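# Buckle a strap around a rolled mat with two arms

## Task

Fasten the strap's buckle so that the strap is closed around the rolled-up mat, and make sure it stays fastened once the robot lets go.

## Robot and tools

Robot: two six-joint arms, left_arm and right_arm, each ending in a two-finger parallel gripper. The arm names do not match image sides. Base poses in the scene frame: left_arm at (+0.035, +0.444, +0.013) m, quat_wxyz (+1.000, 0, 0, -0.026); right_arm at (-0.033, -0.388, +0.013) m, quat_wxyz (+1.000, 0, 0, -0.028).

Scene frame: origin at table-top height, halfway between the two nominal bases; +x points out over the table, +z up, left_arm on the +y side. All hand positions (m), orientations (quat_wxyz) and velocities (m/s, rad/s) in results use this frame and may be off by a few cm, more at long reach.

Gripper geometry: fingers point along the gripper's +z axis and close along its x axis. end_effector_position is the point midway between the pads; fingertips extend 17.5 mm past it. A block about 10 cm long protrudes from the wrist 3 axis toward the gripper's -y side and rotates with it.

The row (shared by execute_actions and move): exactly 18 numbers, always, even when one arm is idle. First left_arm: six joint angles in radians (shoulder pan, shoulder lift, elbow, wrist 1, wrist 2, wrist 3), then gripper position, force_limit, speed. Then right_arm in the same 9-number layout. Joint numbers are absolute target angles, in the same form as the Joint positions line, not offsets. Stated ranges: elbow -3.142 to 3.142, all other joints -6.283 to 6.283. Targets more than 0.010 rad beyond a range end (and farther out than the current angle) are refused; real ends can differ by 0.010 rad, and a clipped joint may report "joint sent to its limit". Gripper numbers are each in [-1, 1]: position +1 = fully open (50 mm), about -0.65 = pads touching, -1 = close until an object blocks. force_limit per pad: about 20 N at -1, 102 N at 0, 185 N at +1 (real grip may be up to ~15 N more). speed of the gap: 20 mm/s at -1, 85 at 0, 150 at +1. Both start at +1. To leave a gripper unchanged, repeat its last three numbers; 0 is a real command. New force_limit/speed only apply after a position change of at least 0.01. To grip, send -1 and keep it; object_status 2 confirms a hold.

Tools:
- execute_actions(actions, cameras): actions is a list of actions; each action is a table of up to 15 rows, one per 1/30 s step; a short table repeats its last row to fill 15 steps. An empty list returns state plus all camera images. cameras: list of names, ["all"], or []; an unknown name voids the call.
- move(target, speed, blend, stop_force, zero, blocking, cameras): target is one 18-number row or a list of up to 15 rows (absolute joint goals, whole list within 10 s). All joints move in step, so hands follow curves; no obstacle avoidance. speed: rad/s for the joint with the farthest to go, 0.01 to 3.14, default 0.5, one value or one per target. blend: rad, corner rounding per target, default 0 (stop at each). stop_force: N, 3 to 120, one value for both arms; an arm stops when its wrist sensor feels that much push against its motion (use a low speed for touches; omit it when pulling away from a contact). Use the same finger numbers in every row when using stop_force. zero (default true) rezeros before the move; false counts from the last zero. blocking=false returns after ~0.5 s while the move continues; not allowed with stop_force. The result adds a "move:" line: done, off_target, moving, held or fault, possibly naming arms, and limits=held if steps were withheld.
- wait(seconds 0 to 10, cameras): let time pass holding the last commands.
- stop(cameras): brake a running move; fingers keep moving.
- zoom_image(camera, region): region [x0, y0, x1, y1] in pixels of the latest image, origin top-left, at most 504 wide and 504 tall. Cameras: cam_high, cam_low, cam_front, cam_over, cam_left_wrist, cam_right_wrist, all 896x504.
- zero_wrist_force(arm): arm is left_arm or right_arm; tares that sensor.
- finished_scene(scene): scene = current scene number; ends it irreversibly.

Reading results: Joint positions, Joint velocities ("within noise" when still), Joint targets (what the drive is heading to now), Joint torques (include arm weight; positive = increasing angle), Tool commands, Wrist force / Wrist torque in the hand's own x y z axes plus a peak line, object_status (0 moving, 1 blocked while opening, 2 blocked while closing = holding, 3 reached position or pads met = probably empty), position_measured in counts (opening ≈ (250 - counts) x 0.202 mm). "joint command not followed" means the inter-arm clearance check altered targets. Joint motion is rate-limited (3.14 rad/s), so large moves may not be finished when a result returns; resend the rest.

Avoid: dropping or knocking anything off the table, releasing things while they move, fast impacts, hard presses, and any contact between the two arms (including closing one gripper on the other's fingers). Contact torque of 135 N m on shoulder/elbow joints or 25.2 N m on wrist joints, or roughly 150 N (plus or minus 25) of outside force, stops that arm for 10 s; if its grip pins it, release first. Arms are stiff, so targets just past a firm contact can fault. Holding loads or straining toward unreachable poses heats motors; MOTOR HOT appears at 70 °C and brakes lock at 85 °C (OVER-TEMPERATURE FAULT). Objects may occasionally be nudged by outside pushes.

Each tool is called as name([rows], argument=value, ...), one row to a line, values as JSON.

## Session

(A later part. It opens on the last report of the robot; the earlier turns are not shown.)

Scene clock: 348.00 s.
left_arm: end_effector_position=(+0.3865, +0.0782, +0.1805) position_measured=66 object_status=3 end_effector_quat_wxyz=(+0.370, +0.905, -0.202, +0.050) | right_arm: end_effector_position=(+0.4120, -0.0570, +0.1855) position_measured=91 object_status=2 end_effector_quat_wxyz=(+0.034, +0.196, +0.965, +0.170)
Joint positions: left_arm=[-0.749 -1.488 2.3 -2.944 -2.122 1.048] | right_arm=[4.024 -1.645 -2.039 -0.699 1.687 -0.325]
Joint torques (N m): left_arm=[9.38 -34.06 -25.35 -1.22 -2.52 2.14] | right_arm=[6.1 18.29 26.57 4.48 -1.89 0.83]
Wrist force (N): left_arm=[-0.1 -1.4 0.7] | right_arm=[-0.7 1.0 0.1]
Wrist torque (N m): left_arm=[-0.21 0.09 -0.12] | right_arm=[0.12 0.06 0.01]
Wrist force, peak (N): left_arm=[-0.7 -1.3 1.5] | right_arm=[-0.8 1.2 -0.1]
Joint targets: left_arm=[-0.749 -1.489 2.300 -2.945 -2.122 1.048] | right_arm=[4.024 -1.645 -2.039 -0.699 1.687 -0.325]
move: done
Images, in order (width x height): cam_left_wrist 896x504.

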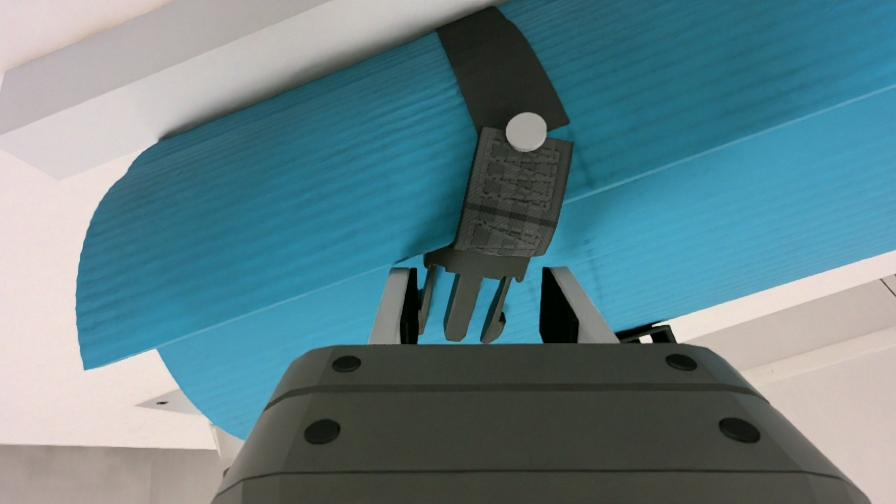

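move(target=[-0.767,-1.4534,2.3007,-2.9894,-2.1119,1.0294,0.58,0,0,4.0244,-1.6447,-2.0391,-0.6986,1.6866,-0.325,-1,0,-1], speed=0.06, stop_force=5, cameras=["cam_left_wrist","cam_front","cam_over"])

zoom_image(camera="cam_front", region=[260, 150, 400, 250])

zoom_image(camera="cam_over", region=[260, 90, 500, 260])

Scene clock: 354.07 s.
left_arm: end_effector_position=(+0.3858, +0.0685, +0.1704) position_measured=66 object_status=3 end_effector_quat_wxyz=(+0.370, +0.905, -0.202, +0.050) | right_arm: end_effector_position=(+0.4120, -0.0570, +0.1855) position_measured=91 object_status=2 end_effector_quat_wxyz=(+0.034, +0.196, +0.965, +0.170)
Joint positions: left_arm=[-0.767 -1.453 2.301 -2.989 -2.112 1.029] | right_arm=[4.024 -1.645 -2.039 -0.699 1.687 -0.325]
Joint torques (N m): left_arm=[9.98 -33.19 -13.15 -1.27 -2.65 2.43] | right_arm=[6.29 18.72 25.67 4.38 -1.93 0.73]
Wrist force (N): left_arm=[-0.1 -1.4 0.8] | right_arm=[-0.7 1.1 0.0]
Wrist torque (N m): left_arm=[-0.21 0.09 -0.08] | right_arm=[0.14 0.06 0.01]
Wrist force, peak (N): left_arm=[-0.3 -1.6 0.9] | right_arm=[-0.9 1.2 0.2]
Joint targets: left_arm=[-0.767 -1.453 2.301 -2.989 -2.112 1.029] | right_arm=[4.024 -1.645 -2.039 -0.699 1.687 -0.325]
move: done
Images, in order (width x height): cam_front 896x504, cam_over 896x504, cam_left_wrist 896x504.

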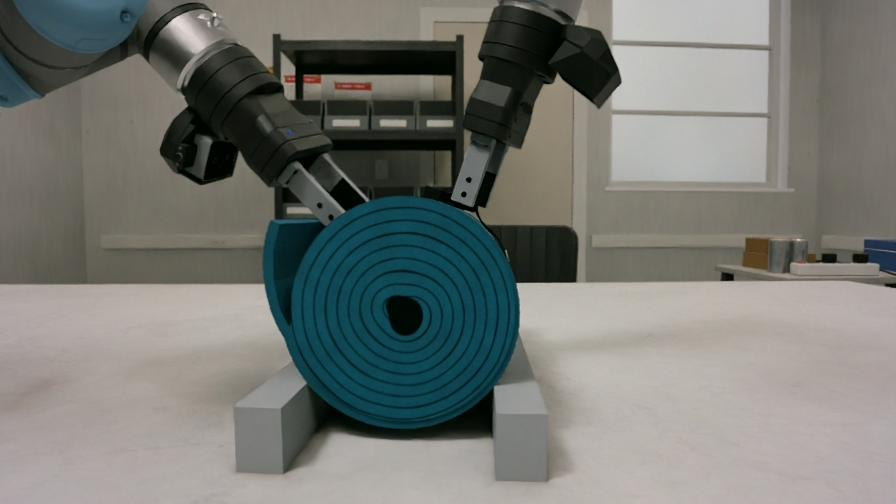

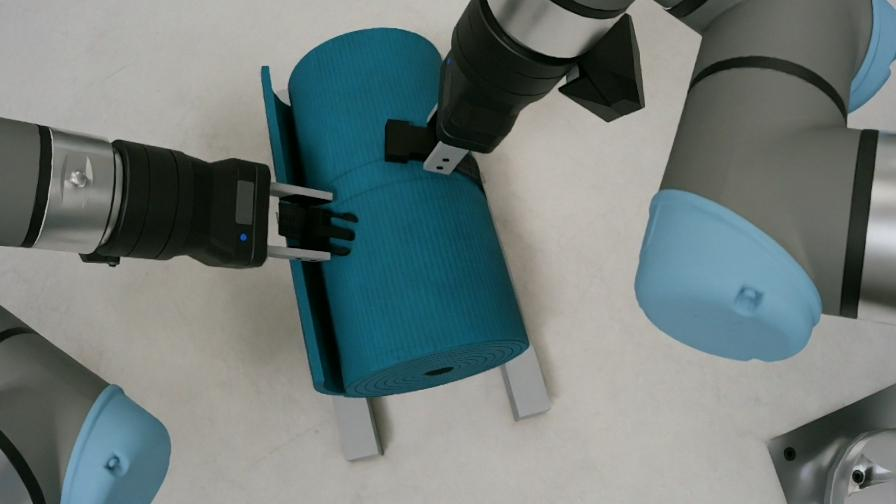

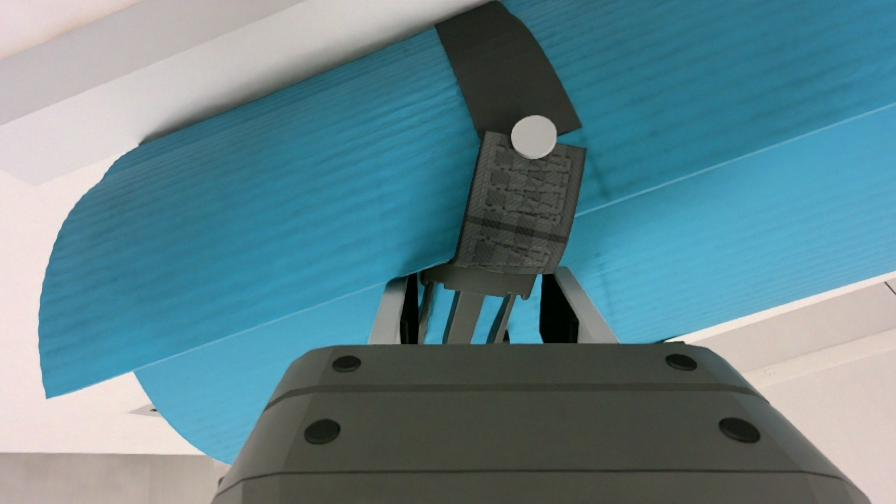

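Scaled by 3.600.

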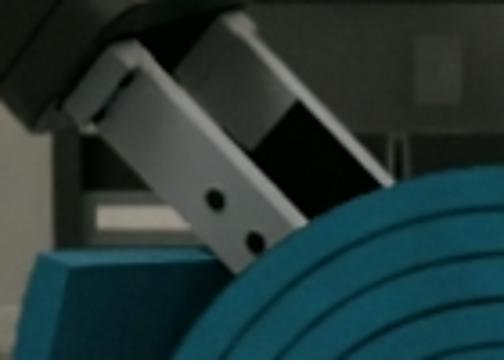

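Scaled by 2.100.

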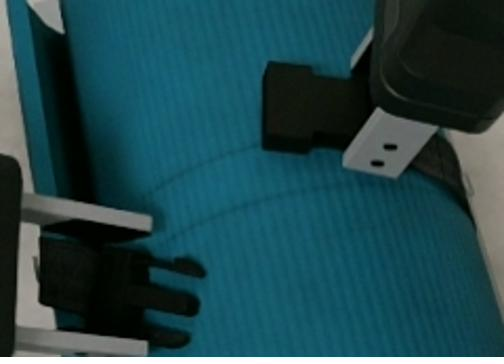

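move(target=[-0.767,-1.4534,2.3007,-2.9894,-2.1119,1.0294,-1,0,-1,4.0244,-1.6447,-2.0391,-0.6986,1.6866,-0.325,-1,0,-1], speed=0.06, cameras=["cam_left_wrist","cam_right_wrist","cam_front","cam_over"])

zoom_image(camera="cam_over", region=[260, 90, 500, 260])

Scene clock: 359.93 s.
left_arm: end_effector_position=(+0.3858, +0.0685, +0.1704) position_measured=253 object_status=3 end_effector_quat_wxyz=(+0.370, +0.905, -0.202, +0.050) | right_arm: end_effector_position=(+0.4120, -0.0570, +0.1855) position_measured=91 object_status=2 end_effector_quat_wxyz=(+0.034, +0.196, +0.965, +0.170)
Joint positions: left_arm=[-0.767 -1.453 2.301 -2.989 -2.112 1.029] | right_arm=[4.024 -1.645 -2.039 -0.699 1.687 -0.325]
Joint torques (N m): left_arm=[-12.72 -11.58 -14.46 -2.22 -3.21 1.66] | right_arm=[5.69 19.74 25.18 4.33 -1.88 0.71]
Wrist force (N): left_arm=[4.2 -1.8 -15.3] | right_arm=[-0.7 0.9 0.0]
Wrist torque (N m): left_arm=[-0.13 0.27 -0.04] | right_arm=[0.12 0.06 0.01]
Wrist force, peak (N): left_arm=[-23.6 1.0 -67.9] | right_arm=[-0.9 1.1 -0.1]
Joint targets: left_arm=[-0.767 -1.453 2.301 -2.989 -2.112 1.029] | right_arm=[4.024 -1.645 -2.039 -0.699 1.687 -0.325]
move: done
Images, in order (width x height): cam_front 896x504, cam_over 896x504, cam_left_wrist 896x504, cam_right_wrist 896x504.

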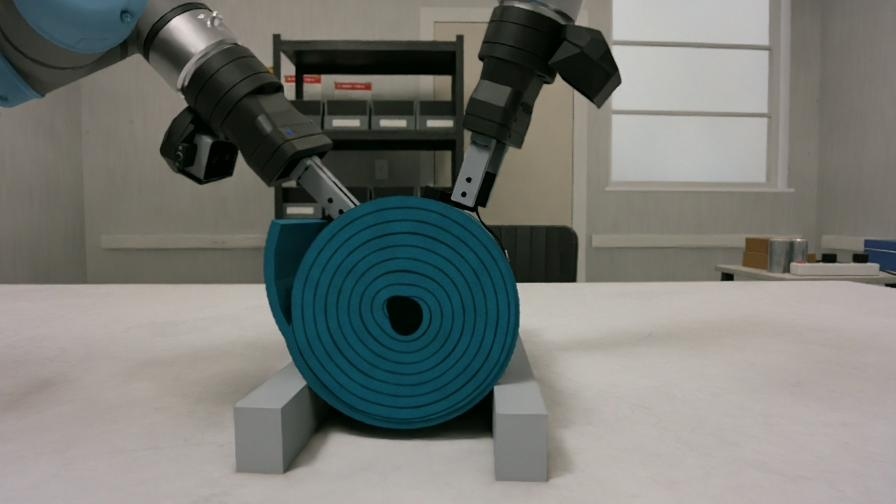

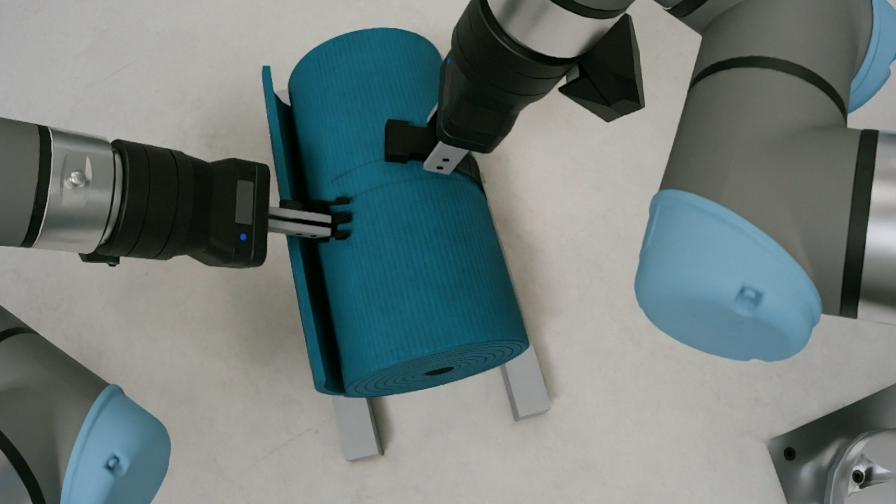

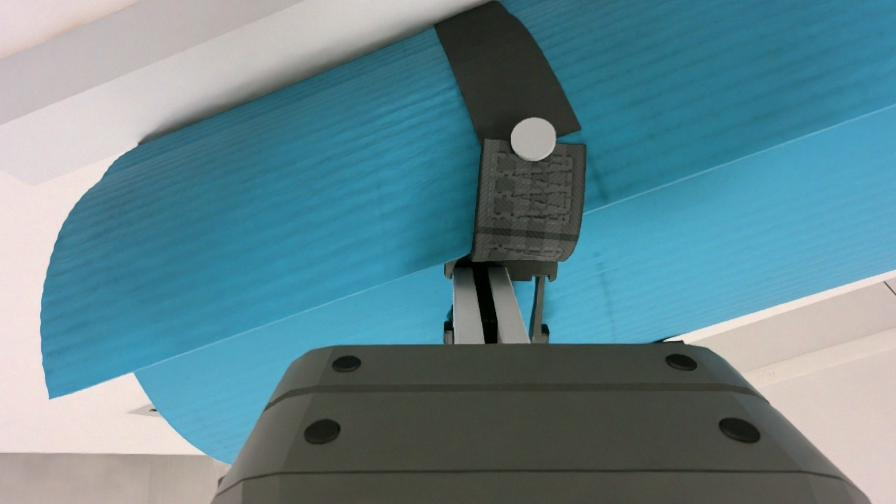

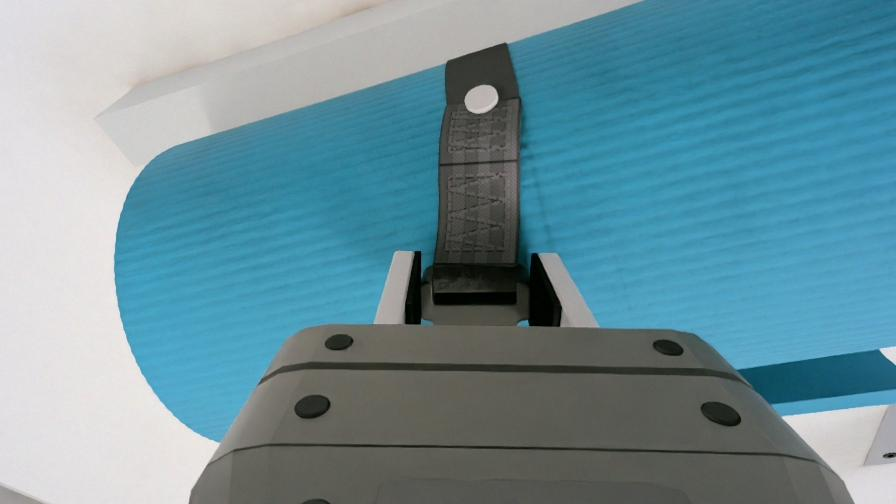

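Scaled by 2.100.

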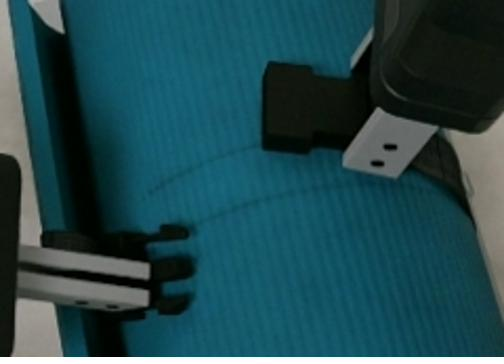

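move([
  [-0.7485,-1.4886,2.3003,-2.9445,-2.1219,1.0477,-1,0,-1,4.0244,-1.6447,-2.0391,-0.6986,1.6866,-0.325,-1,0,-1],
  [-0.7485,-1.4886,2.3003,-2.9445,-2.1219,1.0477,0.6,0,0,4.0244,-1.6447,-2.0391,-0.6986,1.6866,-0.325,-1,0,-1],
], speed=0.2, cameras=["cam_left_wrist","cam_over"])

zoom_image(camera="cam_over", region=[260, 90, 500, 260])

Scene clock: 365.67 s.
left_arm: end_effector_position=(+0.3865, +0.0782, +0.1806) position_measured=63 object_status=3 end_effector_quat_wxyz=(+0.370, +0.905, -0.202, +0.050) | right_arm: end_effector_position=(+0.4120, -0.0570, +0.1855) position_measured=91 object_status=2 end_effector_quat_wxyz=(+0.034, +0.196, +0.965, +0.170)
Joint positions: left_arm=[-0.748 -1.489 2.3 -2.945 -2.122 1.048] | right_arm=[4.024 -1.645 -2.039 -0.699 1.687 -0.325]
Joint torques (N m): left_arm=[-8.29 -16.7 -25.36 -5.94 0.7 -2.37] | right_arm=[5.57 19.68 24.73 4.12 -1.78 0.59]
Wrist force (N): left_arm=[-0.3 -1.8 0.7] | right_arm=[-0.5 0.8 0.0]
Wrist torque (N m): left_arm=[-0.26 0.12 -0.18] | right_arm=[0.10 0.04 0.01]
Wrist force, peak (N): left_arm=[3.9 -1.7 -15.7] | right_arm=[-0.7 1.2 0.1]
Joint targets: left_arm=[-0.749 -1.489 2.300 -2.945 -2.122 1.048] | right_arm=[4.024 -1.645 -2.039 -0.699 1.687 -0.325]
move: done
Images, in order (width x height): cam_over 896x504, cam_left_wrist 896x504.

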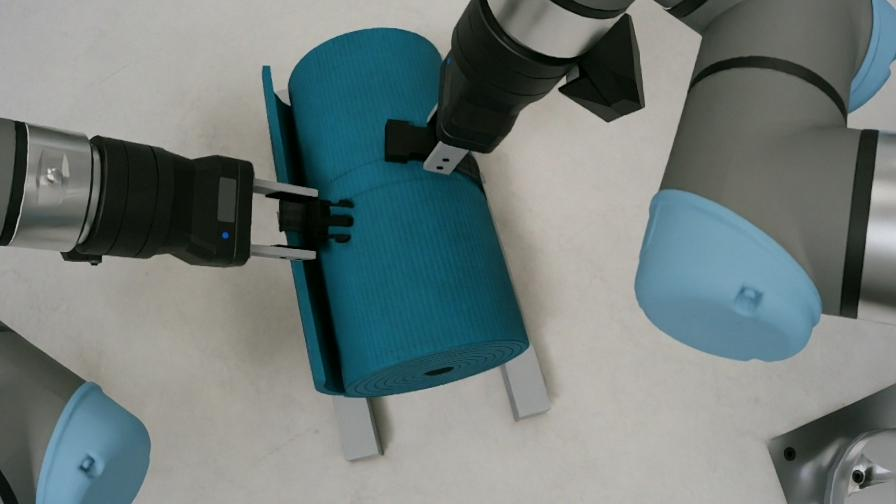

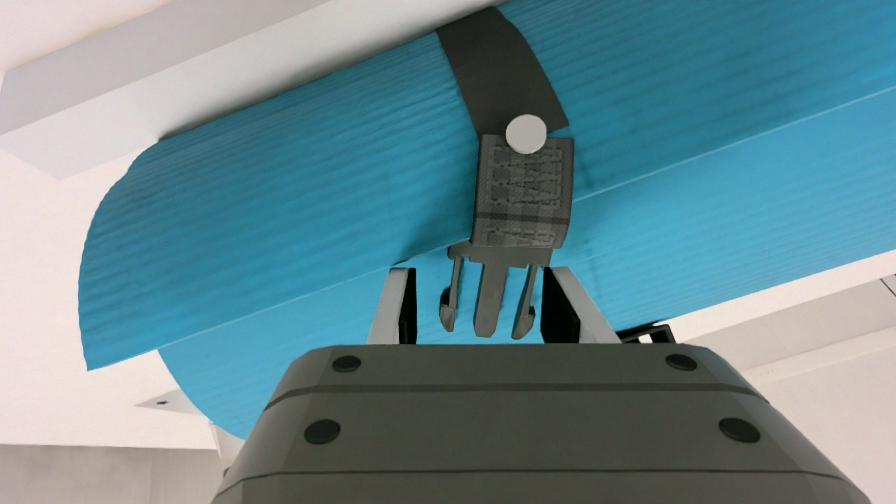

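Scaled by 2.100.

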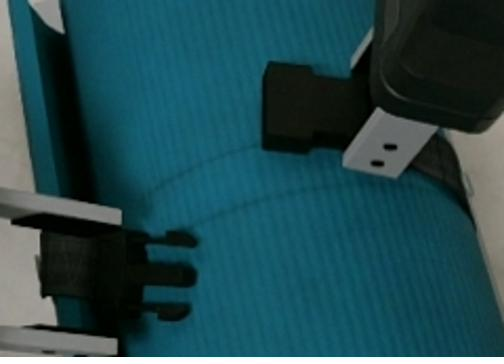

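move([
  [-0.7357,-1.4732,2.2831,-2.9352,-2.1286,1.0604,0.7,0,0,4.0244,-1.6447,-2.0391,-0.6986,1.6866,-0.325,-1,0,-1],
  [-0.7618,-1.4241,2.2831,-2.9978,-2.1147,1.0346,0.7,0,0,4.0244,-1.6447,-2.0391,-0.6986,1.6866,-0.325,-1,0,-1],
], speed=0.07, stop_force=6, cameras=["cam_left_wrist","cam_front","cam_over"])

zoom_image(camera="cam_front", region=[260, 150, 400, 250])

zoom_image(camera="cam_over", region=[260, 90, 500, 260])

Scene clock: 383.17 s.
left_arm: end_effector_position=(+0.3929, +0.0639, +0.1654) position_measured=48 object_status=3 end_effector_quat_wxyz=(+0.370, +0.905, -0.202, +0.050) | right_arm: end_effector_position=(+0.4120, -0.0570, +0.1855) position_measured=91 object_status=2 end_effector_quat_wxyz=(+0.034, +0.196, +0.965, +0.170)
Joint positions: left_arm=[-0.762 -1.424 2.283 -2.998 -2.115 1.035] | right_arm=[4.024 -1.645 -2.039 -0.699 1.687 -0.325]
Joint torques (N m): left_arm=[9.48 -34.86 -11.65 -1.23 -2.57 2.43] | right_arm=[5.26 20.43 23.79 3.99 -1.71 0.58]
Wrist force (N): left_arm=[-0.3 -1.5 0.8] | right_arm=[-0.8 1.0 -0.3]
Wrist torque (N m): left_arm=[-0.26 0.14 -0.09] | right_arm=[0.12 0.08 0.01]
Wrist force, peak (N): left_arm=[-0.4 -2.0 0.9] | right_arm=[-0.7 1.2 -0.1]
Joint targets: left_arm=[-0.762 -1.424 2.283 -2.998 -2.115 1.035] | right_arm=[4.024 -1.645 -2.039 -0.699 1.687 -0.325]
move: done
Images, in order (width x height): cam_front 896x504, cam_over 896x504, cam_left_wrist 896x504.

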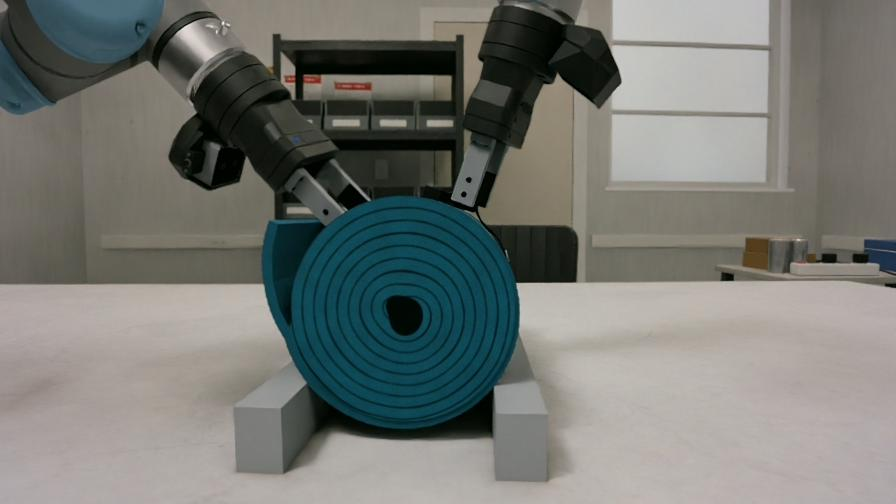

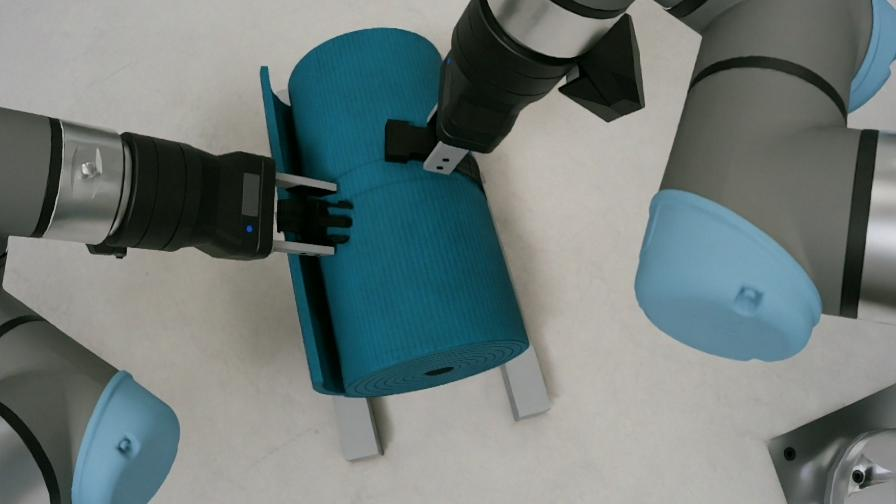

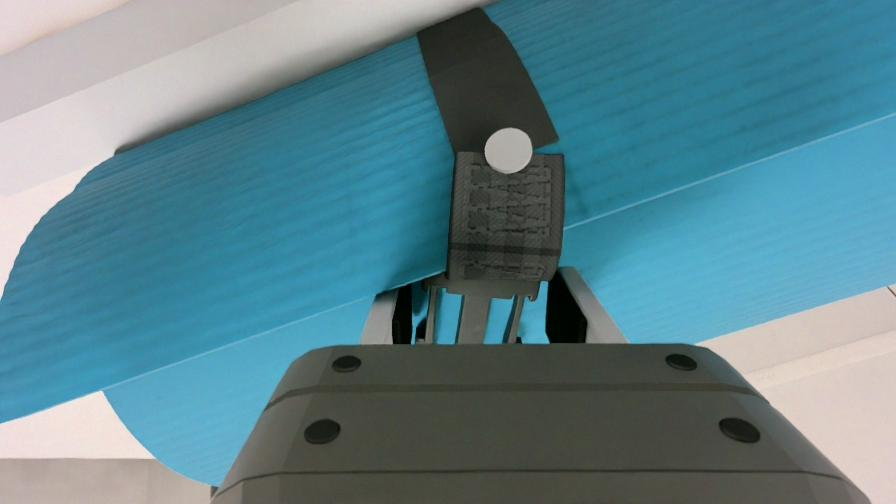

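Scaled by 3.600.

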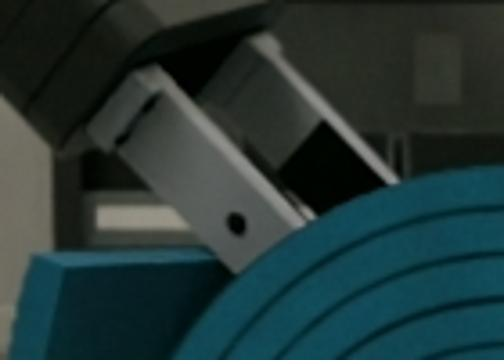

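Scaled by 2.100.

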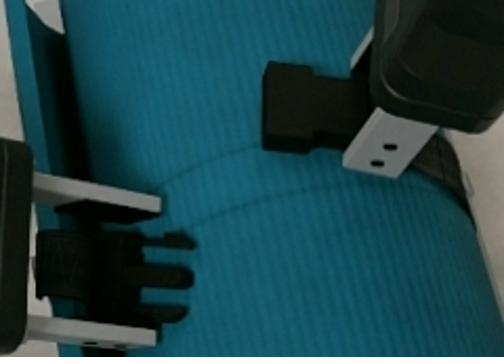

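move(target=[-0.7618,-1.4241,2.2831,-2.9978,-2.1147,1.0346,-1,-0.3,-1,4.0244,-1.6447,-2.0391,-0.6986,1.6866,-0.325,-1,0,-1], speed=0.06, cameras=["cam_left_wrist","cam_front","cam_over"])

zoom_image(camera="cam_over", region=[260, 90, 500, 260])

zoom_image(camera="cam_left_wrist", region=[340, 100, 620, 350])

Scene clock: 387.57 s.
left_arm: end_effector_position=(+0.3929, +0.0639, +0.1654) position_measured=89 object_status=2 end_effector_quat_wxyz=(+0.370, +0.905, -0.202, +0.050) | right_arm: end_effector_position=(+0.4120, -0.0570, +0.1855) position_measured=91 object_status=2 end_effector_quat_wxyz=(+0.034, +0.196, +0.965, +0.170)
Joint positions: left_arm=[-0.762 -1.424 2.283 -2.998 -2.115 1.035] | right_arm=[4.024 -1.645 -2.039 -0.699 1.687 -0.325]
Joint torques (N m): left_arm=[9.8 -36.09 -14.51 -1.43 -2.62 2.38] | right_arm=[5.32 20.56 22.88 3.91 -1.69 0.46]
Wrist force (N): left_arm=[-0.3 -1.7 0.7] | right_arm=[-0.6 1.0 0.0]
Wrist torque (N m): left_arm=[-0.25 0.13 -0.08] | right_arm=[0.13 0.05 0.01]
Wrist force, peak (N): left_arm=[-0.3 -1.8 0.9] | right_arm=[-0.9 1.2 -0.2]
Joint targets: left_arm=[-0.762 -1.424 2.283 -2.998 -2.115 1.035] | right_arm=[4.024 -1.645 -2.039 -0.699 1.687 -0.325]
move: done
Images, in order (width x height): cam_front 896x504, cam_over 896x504, cam_left_wrist 896x504.

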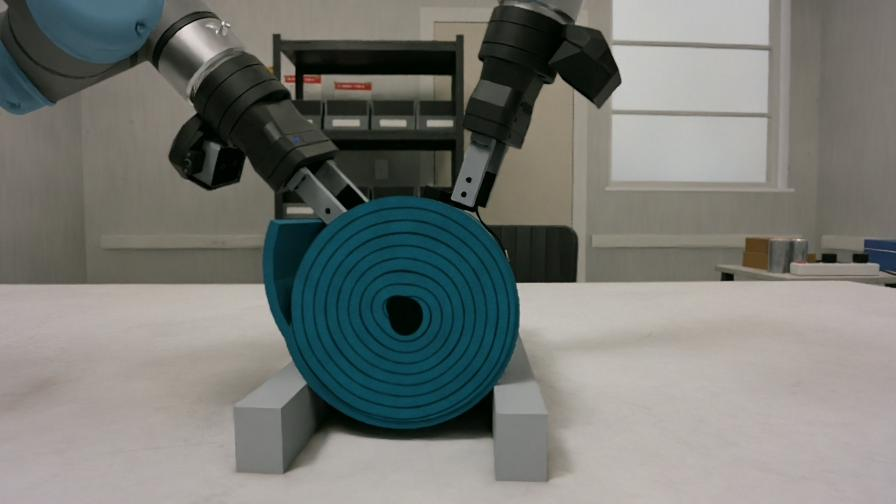

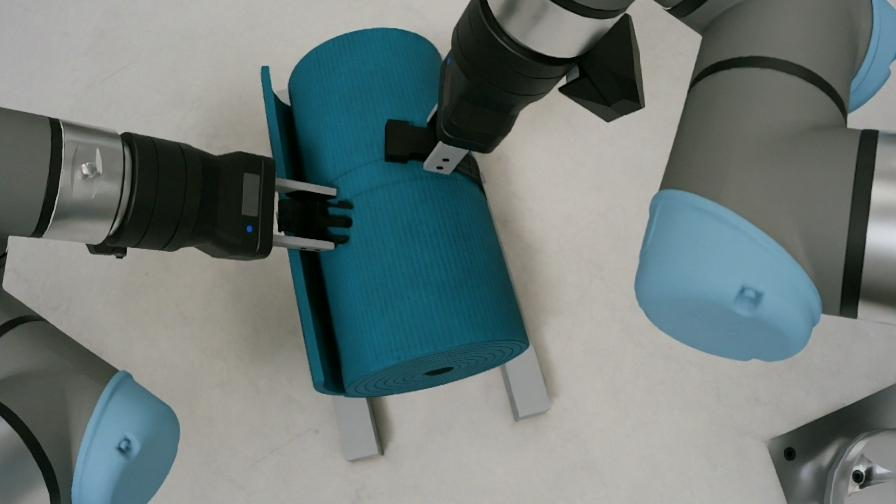

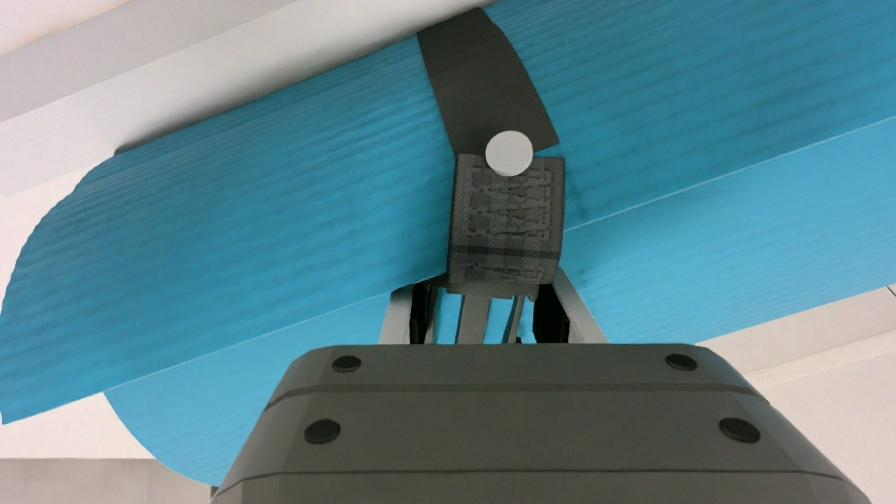

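Scaled by 2.100.

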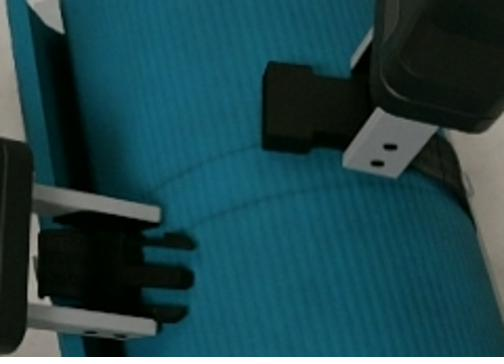

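Scaled by 1.800.

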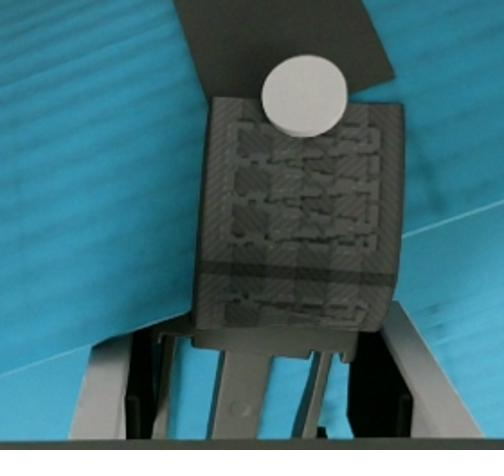

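move(target=[-0.7618,-1.4241,2.2831,-2.9978,-2.1147,1.0346,-1,-0.3,-1,4.0759,-1.7077,-1.8345,-1.0981,1.6205,-0.6032,-1,0,-1], speed=0.12, stop_force=30, cameras=["cam_right_wrist","cam_front","cam_over"])

zoom_image(camera="cam_over", region=[260, 90, 500, 260])

zoom_image(camera="cam_front", region=[260, 120, 540, 270])

Scene clock: 457.63 s.
left_arm: end_effector_position=(+0.3929, +0.0639, +0.1654) position_measured=89 object_status=2 end_effector_quat_wxyz=(+0.370, +0.905, -0.202, +0.050) | right_arm: end_effector_position=(+0.4025, -0.0514, +0.1923) position_measured=91 object_status=2 end_effector_quat_wxyz=(+0.002, +0.044, +0.998, +0.044)
Joint positions: left_arm=[-0.762 -1.424 2.283 -2.998 -2.115 1.035] | right_arm=[4.076 -1.708 -1.835 -1.098 1.62 -0.603]
Joint torques (N m): left_arm=[6.37 -35.43 -17.47 -1.84 -2.34 2.29] | right_arm=[-6.62 39.58 14.45 2.39 2.41 1.54]
Wrist force (N): left_arm=[-0.2 -1.8 0.7] | right_arm=[-0.5 -0.3 1.6]
Wrist torque (N m): left_arm=[-0.28 0.12 -0.08] | right_arm=[0.10 -0.02 0.13]
Wrist force, peak (N): left_arm=[-0.6 -1.9 0.8] | right_arm=[-10.2 -1.4 -25.4]
Joint targets: left_arm=[-0.762 -1.424 2.283 -2.998 -2.115 1.035] | right_arm=[4.076 -1.708 -1.834 -1.098 1.621 -0.603]
move: done
Images, in order (width x height): cam_front 896x504, cam_over 896x504, cam_right_wrist 896x504.

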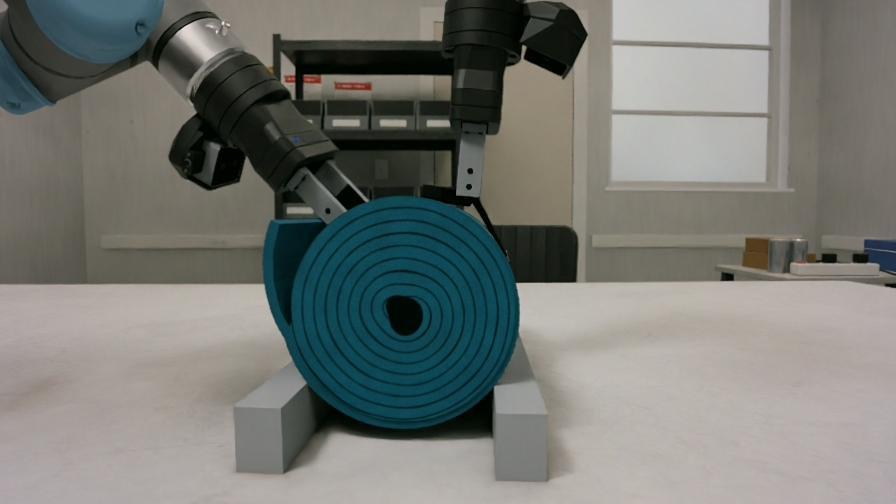

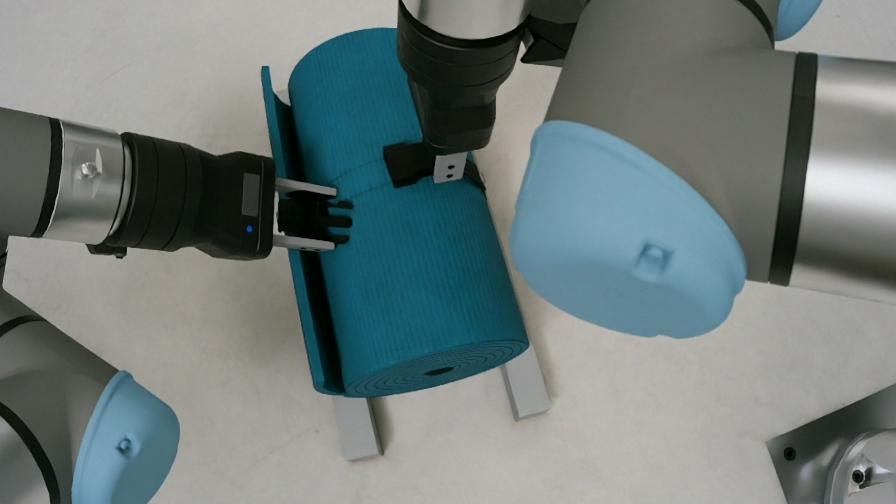

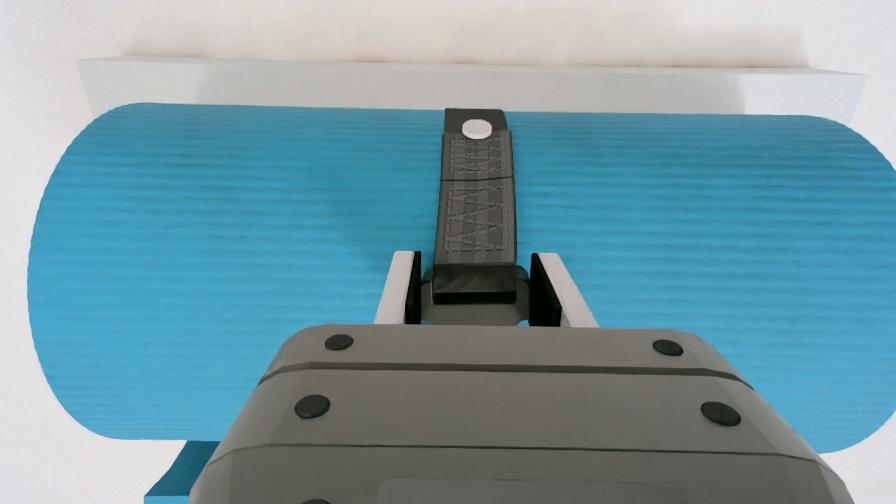

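Scaled by 2.100.

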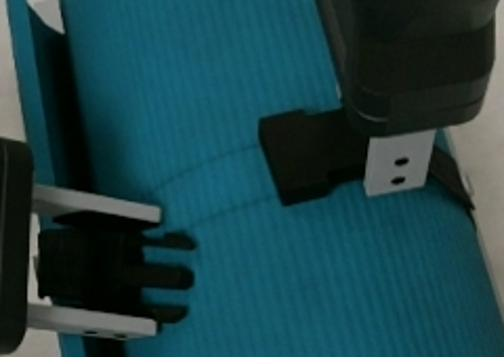

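Scaled by 1.800.

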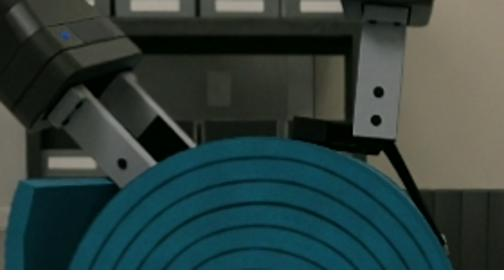

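move(target=[-0.7881,-1.4474,2.1915,-2.8354,-2.0587,0.6854,-1,-0.3,-1,4.0759,-1.7077,-1.8345,-1.0981,1.6205,-0.6032,-1,0,-1], speed=0.12, stop_force=30, cameras=["cam_left_wrist","cam_front","cam_over"])

zoom_image(camera="cam_over", region=[260, 90, 500, 260])

zoom_image(camera="cam_front", region=[260, 120, 540, 270])

Scene clock: 465.27 s.
left_arm: end_effector_position=(+0.4053, +0.0485, +0.1824) position_measured=89 object_status=2 end_effector_quat_wxyz=(+0.341, +0.939, -0.041, -0.015) | right_arm: end_effector_position=(+0.4025, -0.0514, +0.1923) position_measured=91 object_status=2 end_effector_quat_wxyz=(+0.002, +0.044, +0.998, +0.044)
Joint positions: left_arm=[-0.788 -1.447 2.191 -2.835 -2.059 0.685] | right_arm=[4.076 -1.708 -1.835 -1.098 1.62 -0.603]
Joint torques (N m): left_arm=[7.1 -24.52 -12.85 -6.18 -2.54 2.4] | right_arm=[-7.07 39.97 15.04 2.33 2.41 1.59]
Wrist force (N): left_arm=[-0.7 -1.8 1.1] | right_arm=[-0.5 -0.3 1.5]
Wrist torque (N m): left_arm=[-0.24 0.18 -0.14] | right_arm=[0.09 -0.02 0.14]
Wrist force, peak (N): left_arm=[-0.5 -2.1 0.9] | right_arm=[-0.3 -0.2 1.9]
Joint targets: left_arm=[-0.788 -1.447 2.192 -2.835 -2.059 0.685] | right_arm=[4.076 -1.708 -1.834 -1.098 1.621 -0.603]
move: done
Images, in order (width x height): cam_front 896x504, cam_over 896x504, cam_left_wrist 896x504.

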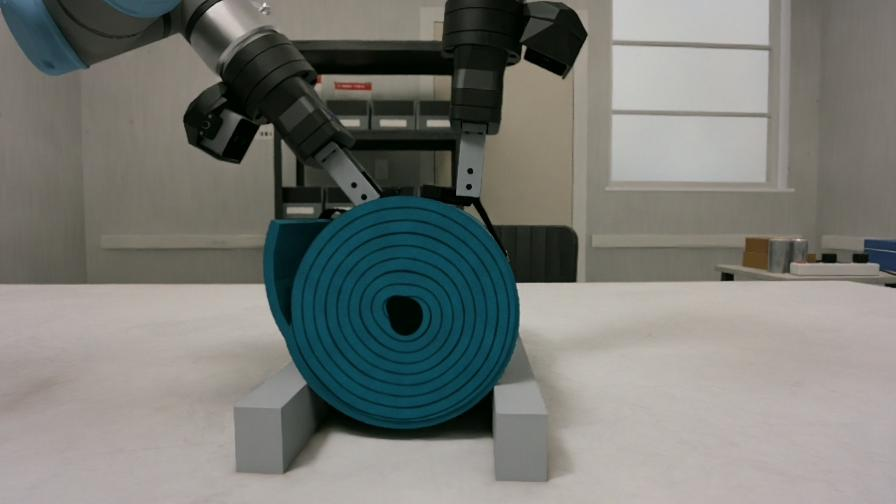

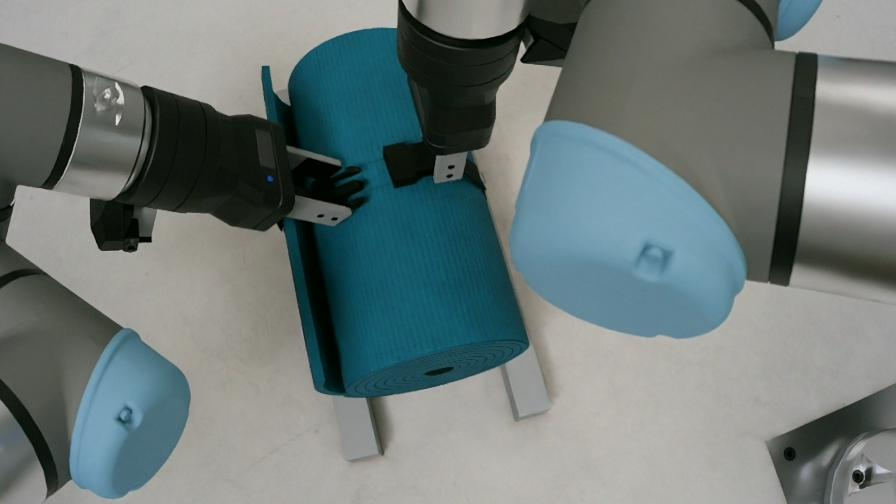

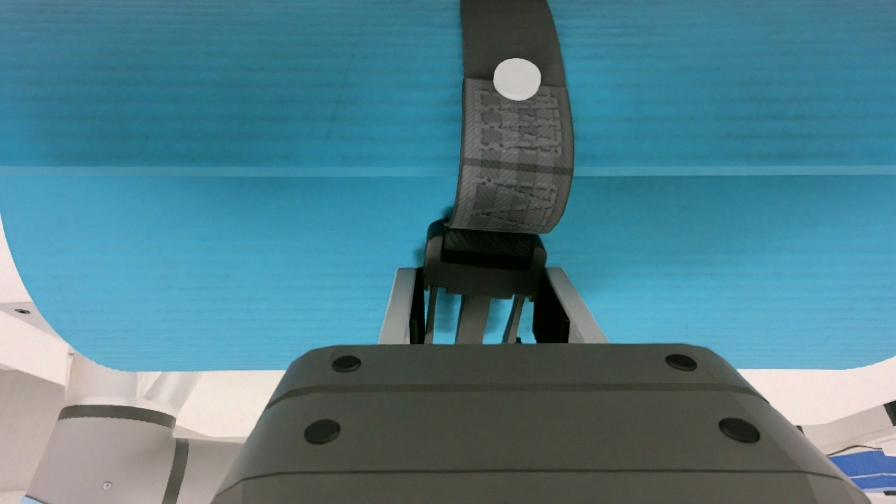

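Scaled by 2.100.

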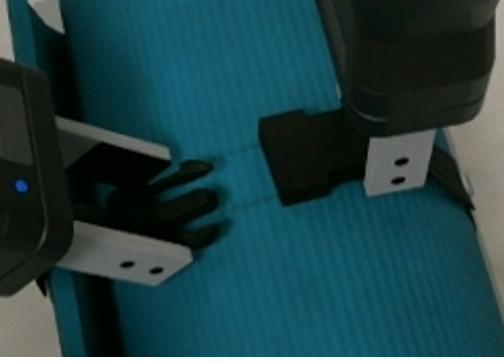

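Scaled by 1.800.

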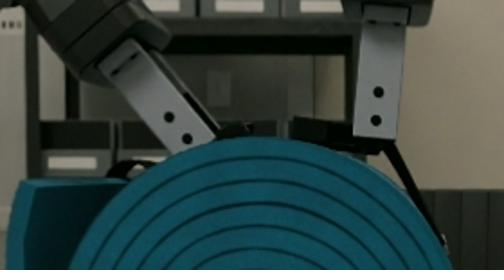

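wait(seconds=0.1, cameras=["cam_low","cam_high","cam_right_wrist","cam_front"])

zoom_image(camera="cam_low", region=[480, 140, 620, 230])

zoom_image(camera="cam_high", region=[410, 160, 500, 230])

zoom_image(camera="cam_front", region=[320, 160, 500, 250])

Scene clock: 473.47 s.
left_arm: end_effector_position=(+0.4053, +0.0485, +0.1824) position_measured=89 object_status=2 end_effector_quat_wxyz=(+0.341, +0.939, -0.041, -0.015) | right_arm: end_effector_position=(+0.4025, -0.0514, +0.1923) position_measured=91 object_status=2 end_effector_quat_wxyz=(+0.002, +0.044, +0.998, +0.044)
Joint positions: left_arm=[-0.788 -1.447 2.192 -2.835 -2.059 0.685] | right_arm=[4.076 -1.708 -1.835 -1.098 1.62 -0.603]
Joint torques (N m): left_arm=[6.46 -23.44 -12.7 -5.97 -2.49 2.39] | right_arm=[-6.64 39.44 15.11 2.23 2.39 1.44]
Wrist force (N): left_arm=[-0.6 -1.8 1.0] | right_arm=[-0.6 -0.1 1.6]
Wrist torque (N m): left_arm=[-0.23 0.15 -0.15] | right_arm=[0.14 0.00 0.13]
Wrist force, peak (N): left_arm=[-0.5 -1.9 1.1] | right_arm=[-0.4 -0.6 1.8]
Joint targets: left_arm=[-0.788 -1.447 2.192 -2.835 -2.059 0.685] | right_arm=[4.076 -1.708 -1.834 -1.098 1.621 -0.603]
Tool commands: left_gripper/position=-1.0 left_gripper/force_limit=-0.3 left_gripper/speed=-1.0 right_gripper/position=-1.0 right_gripper/force_limit=+0.0 right_gripper/speed=-1.0
wait: 0.10 s; at rest from the start
Images, in order (width x height): cam_high 896x504, cam_low 896x504, cam_front 896x504, cam_right_wrist 896x504.

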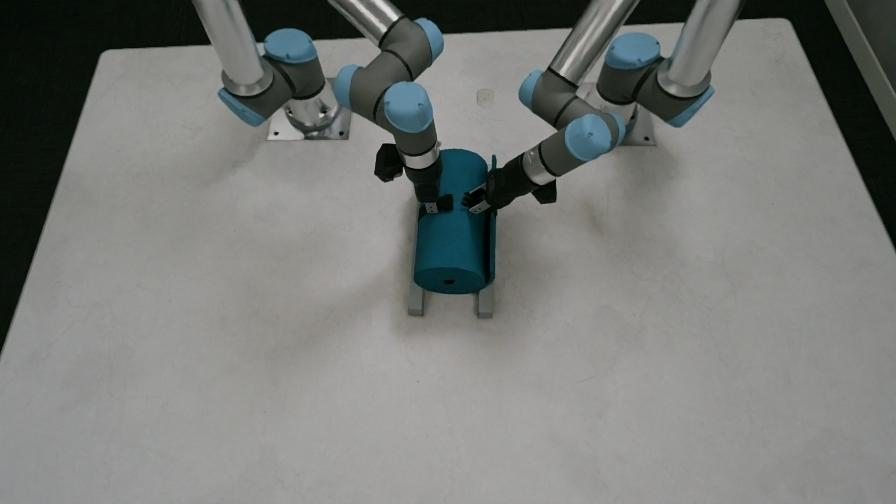

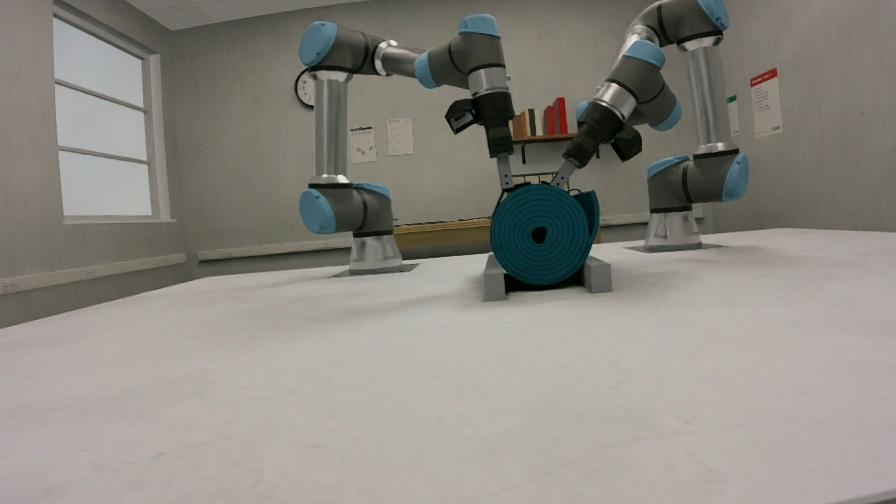

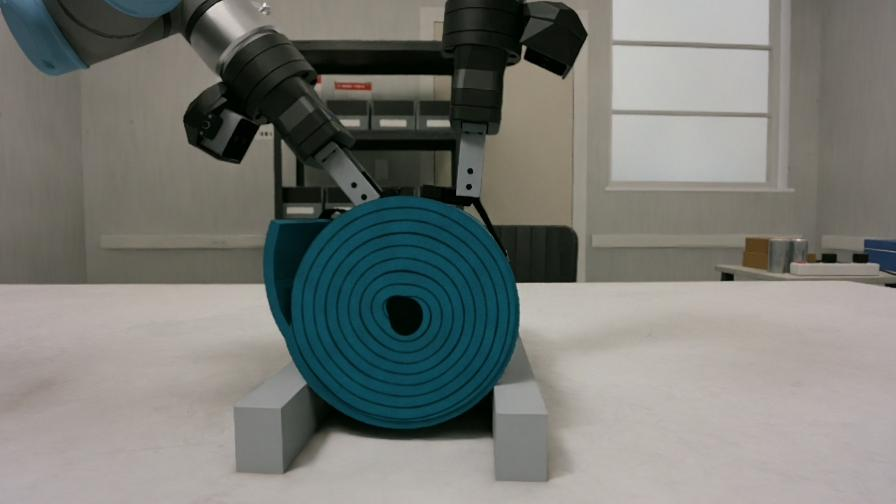

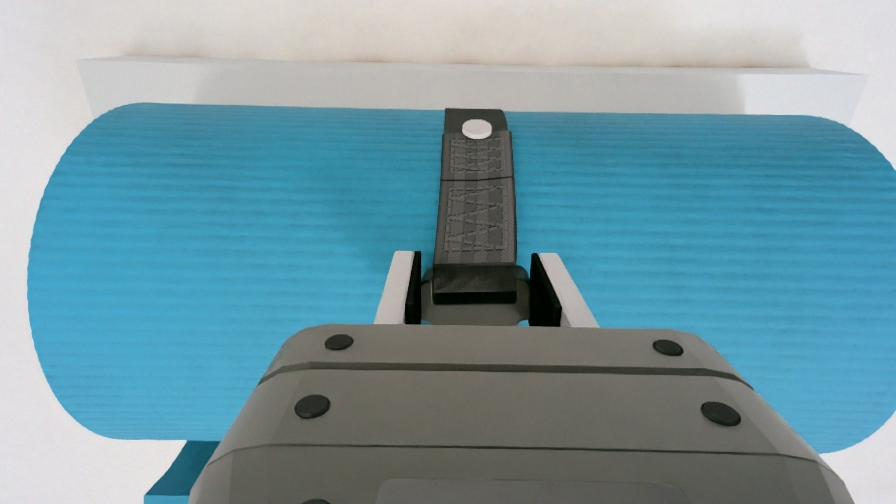

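Scaled by 3.600.

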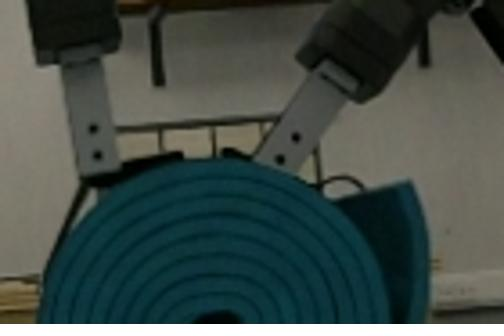

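Scaled by 5.600.

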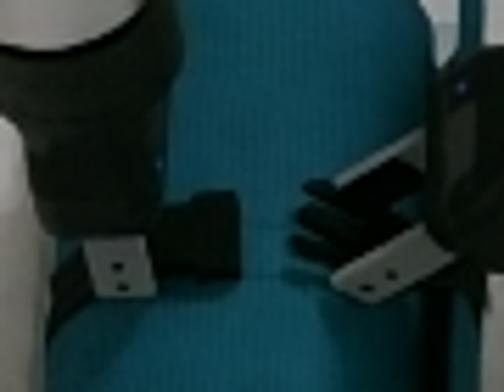

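Scaled by 2.800.

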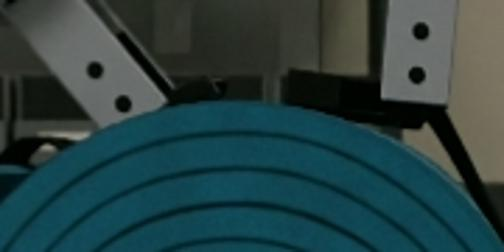

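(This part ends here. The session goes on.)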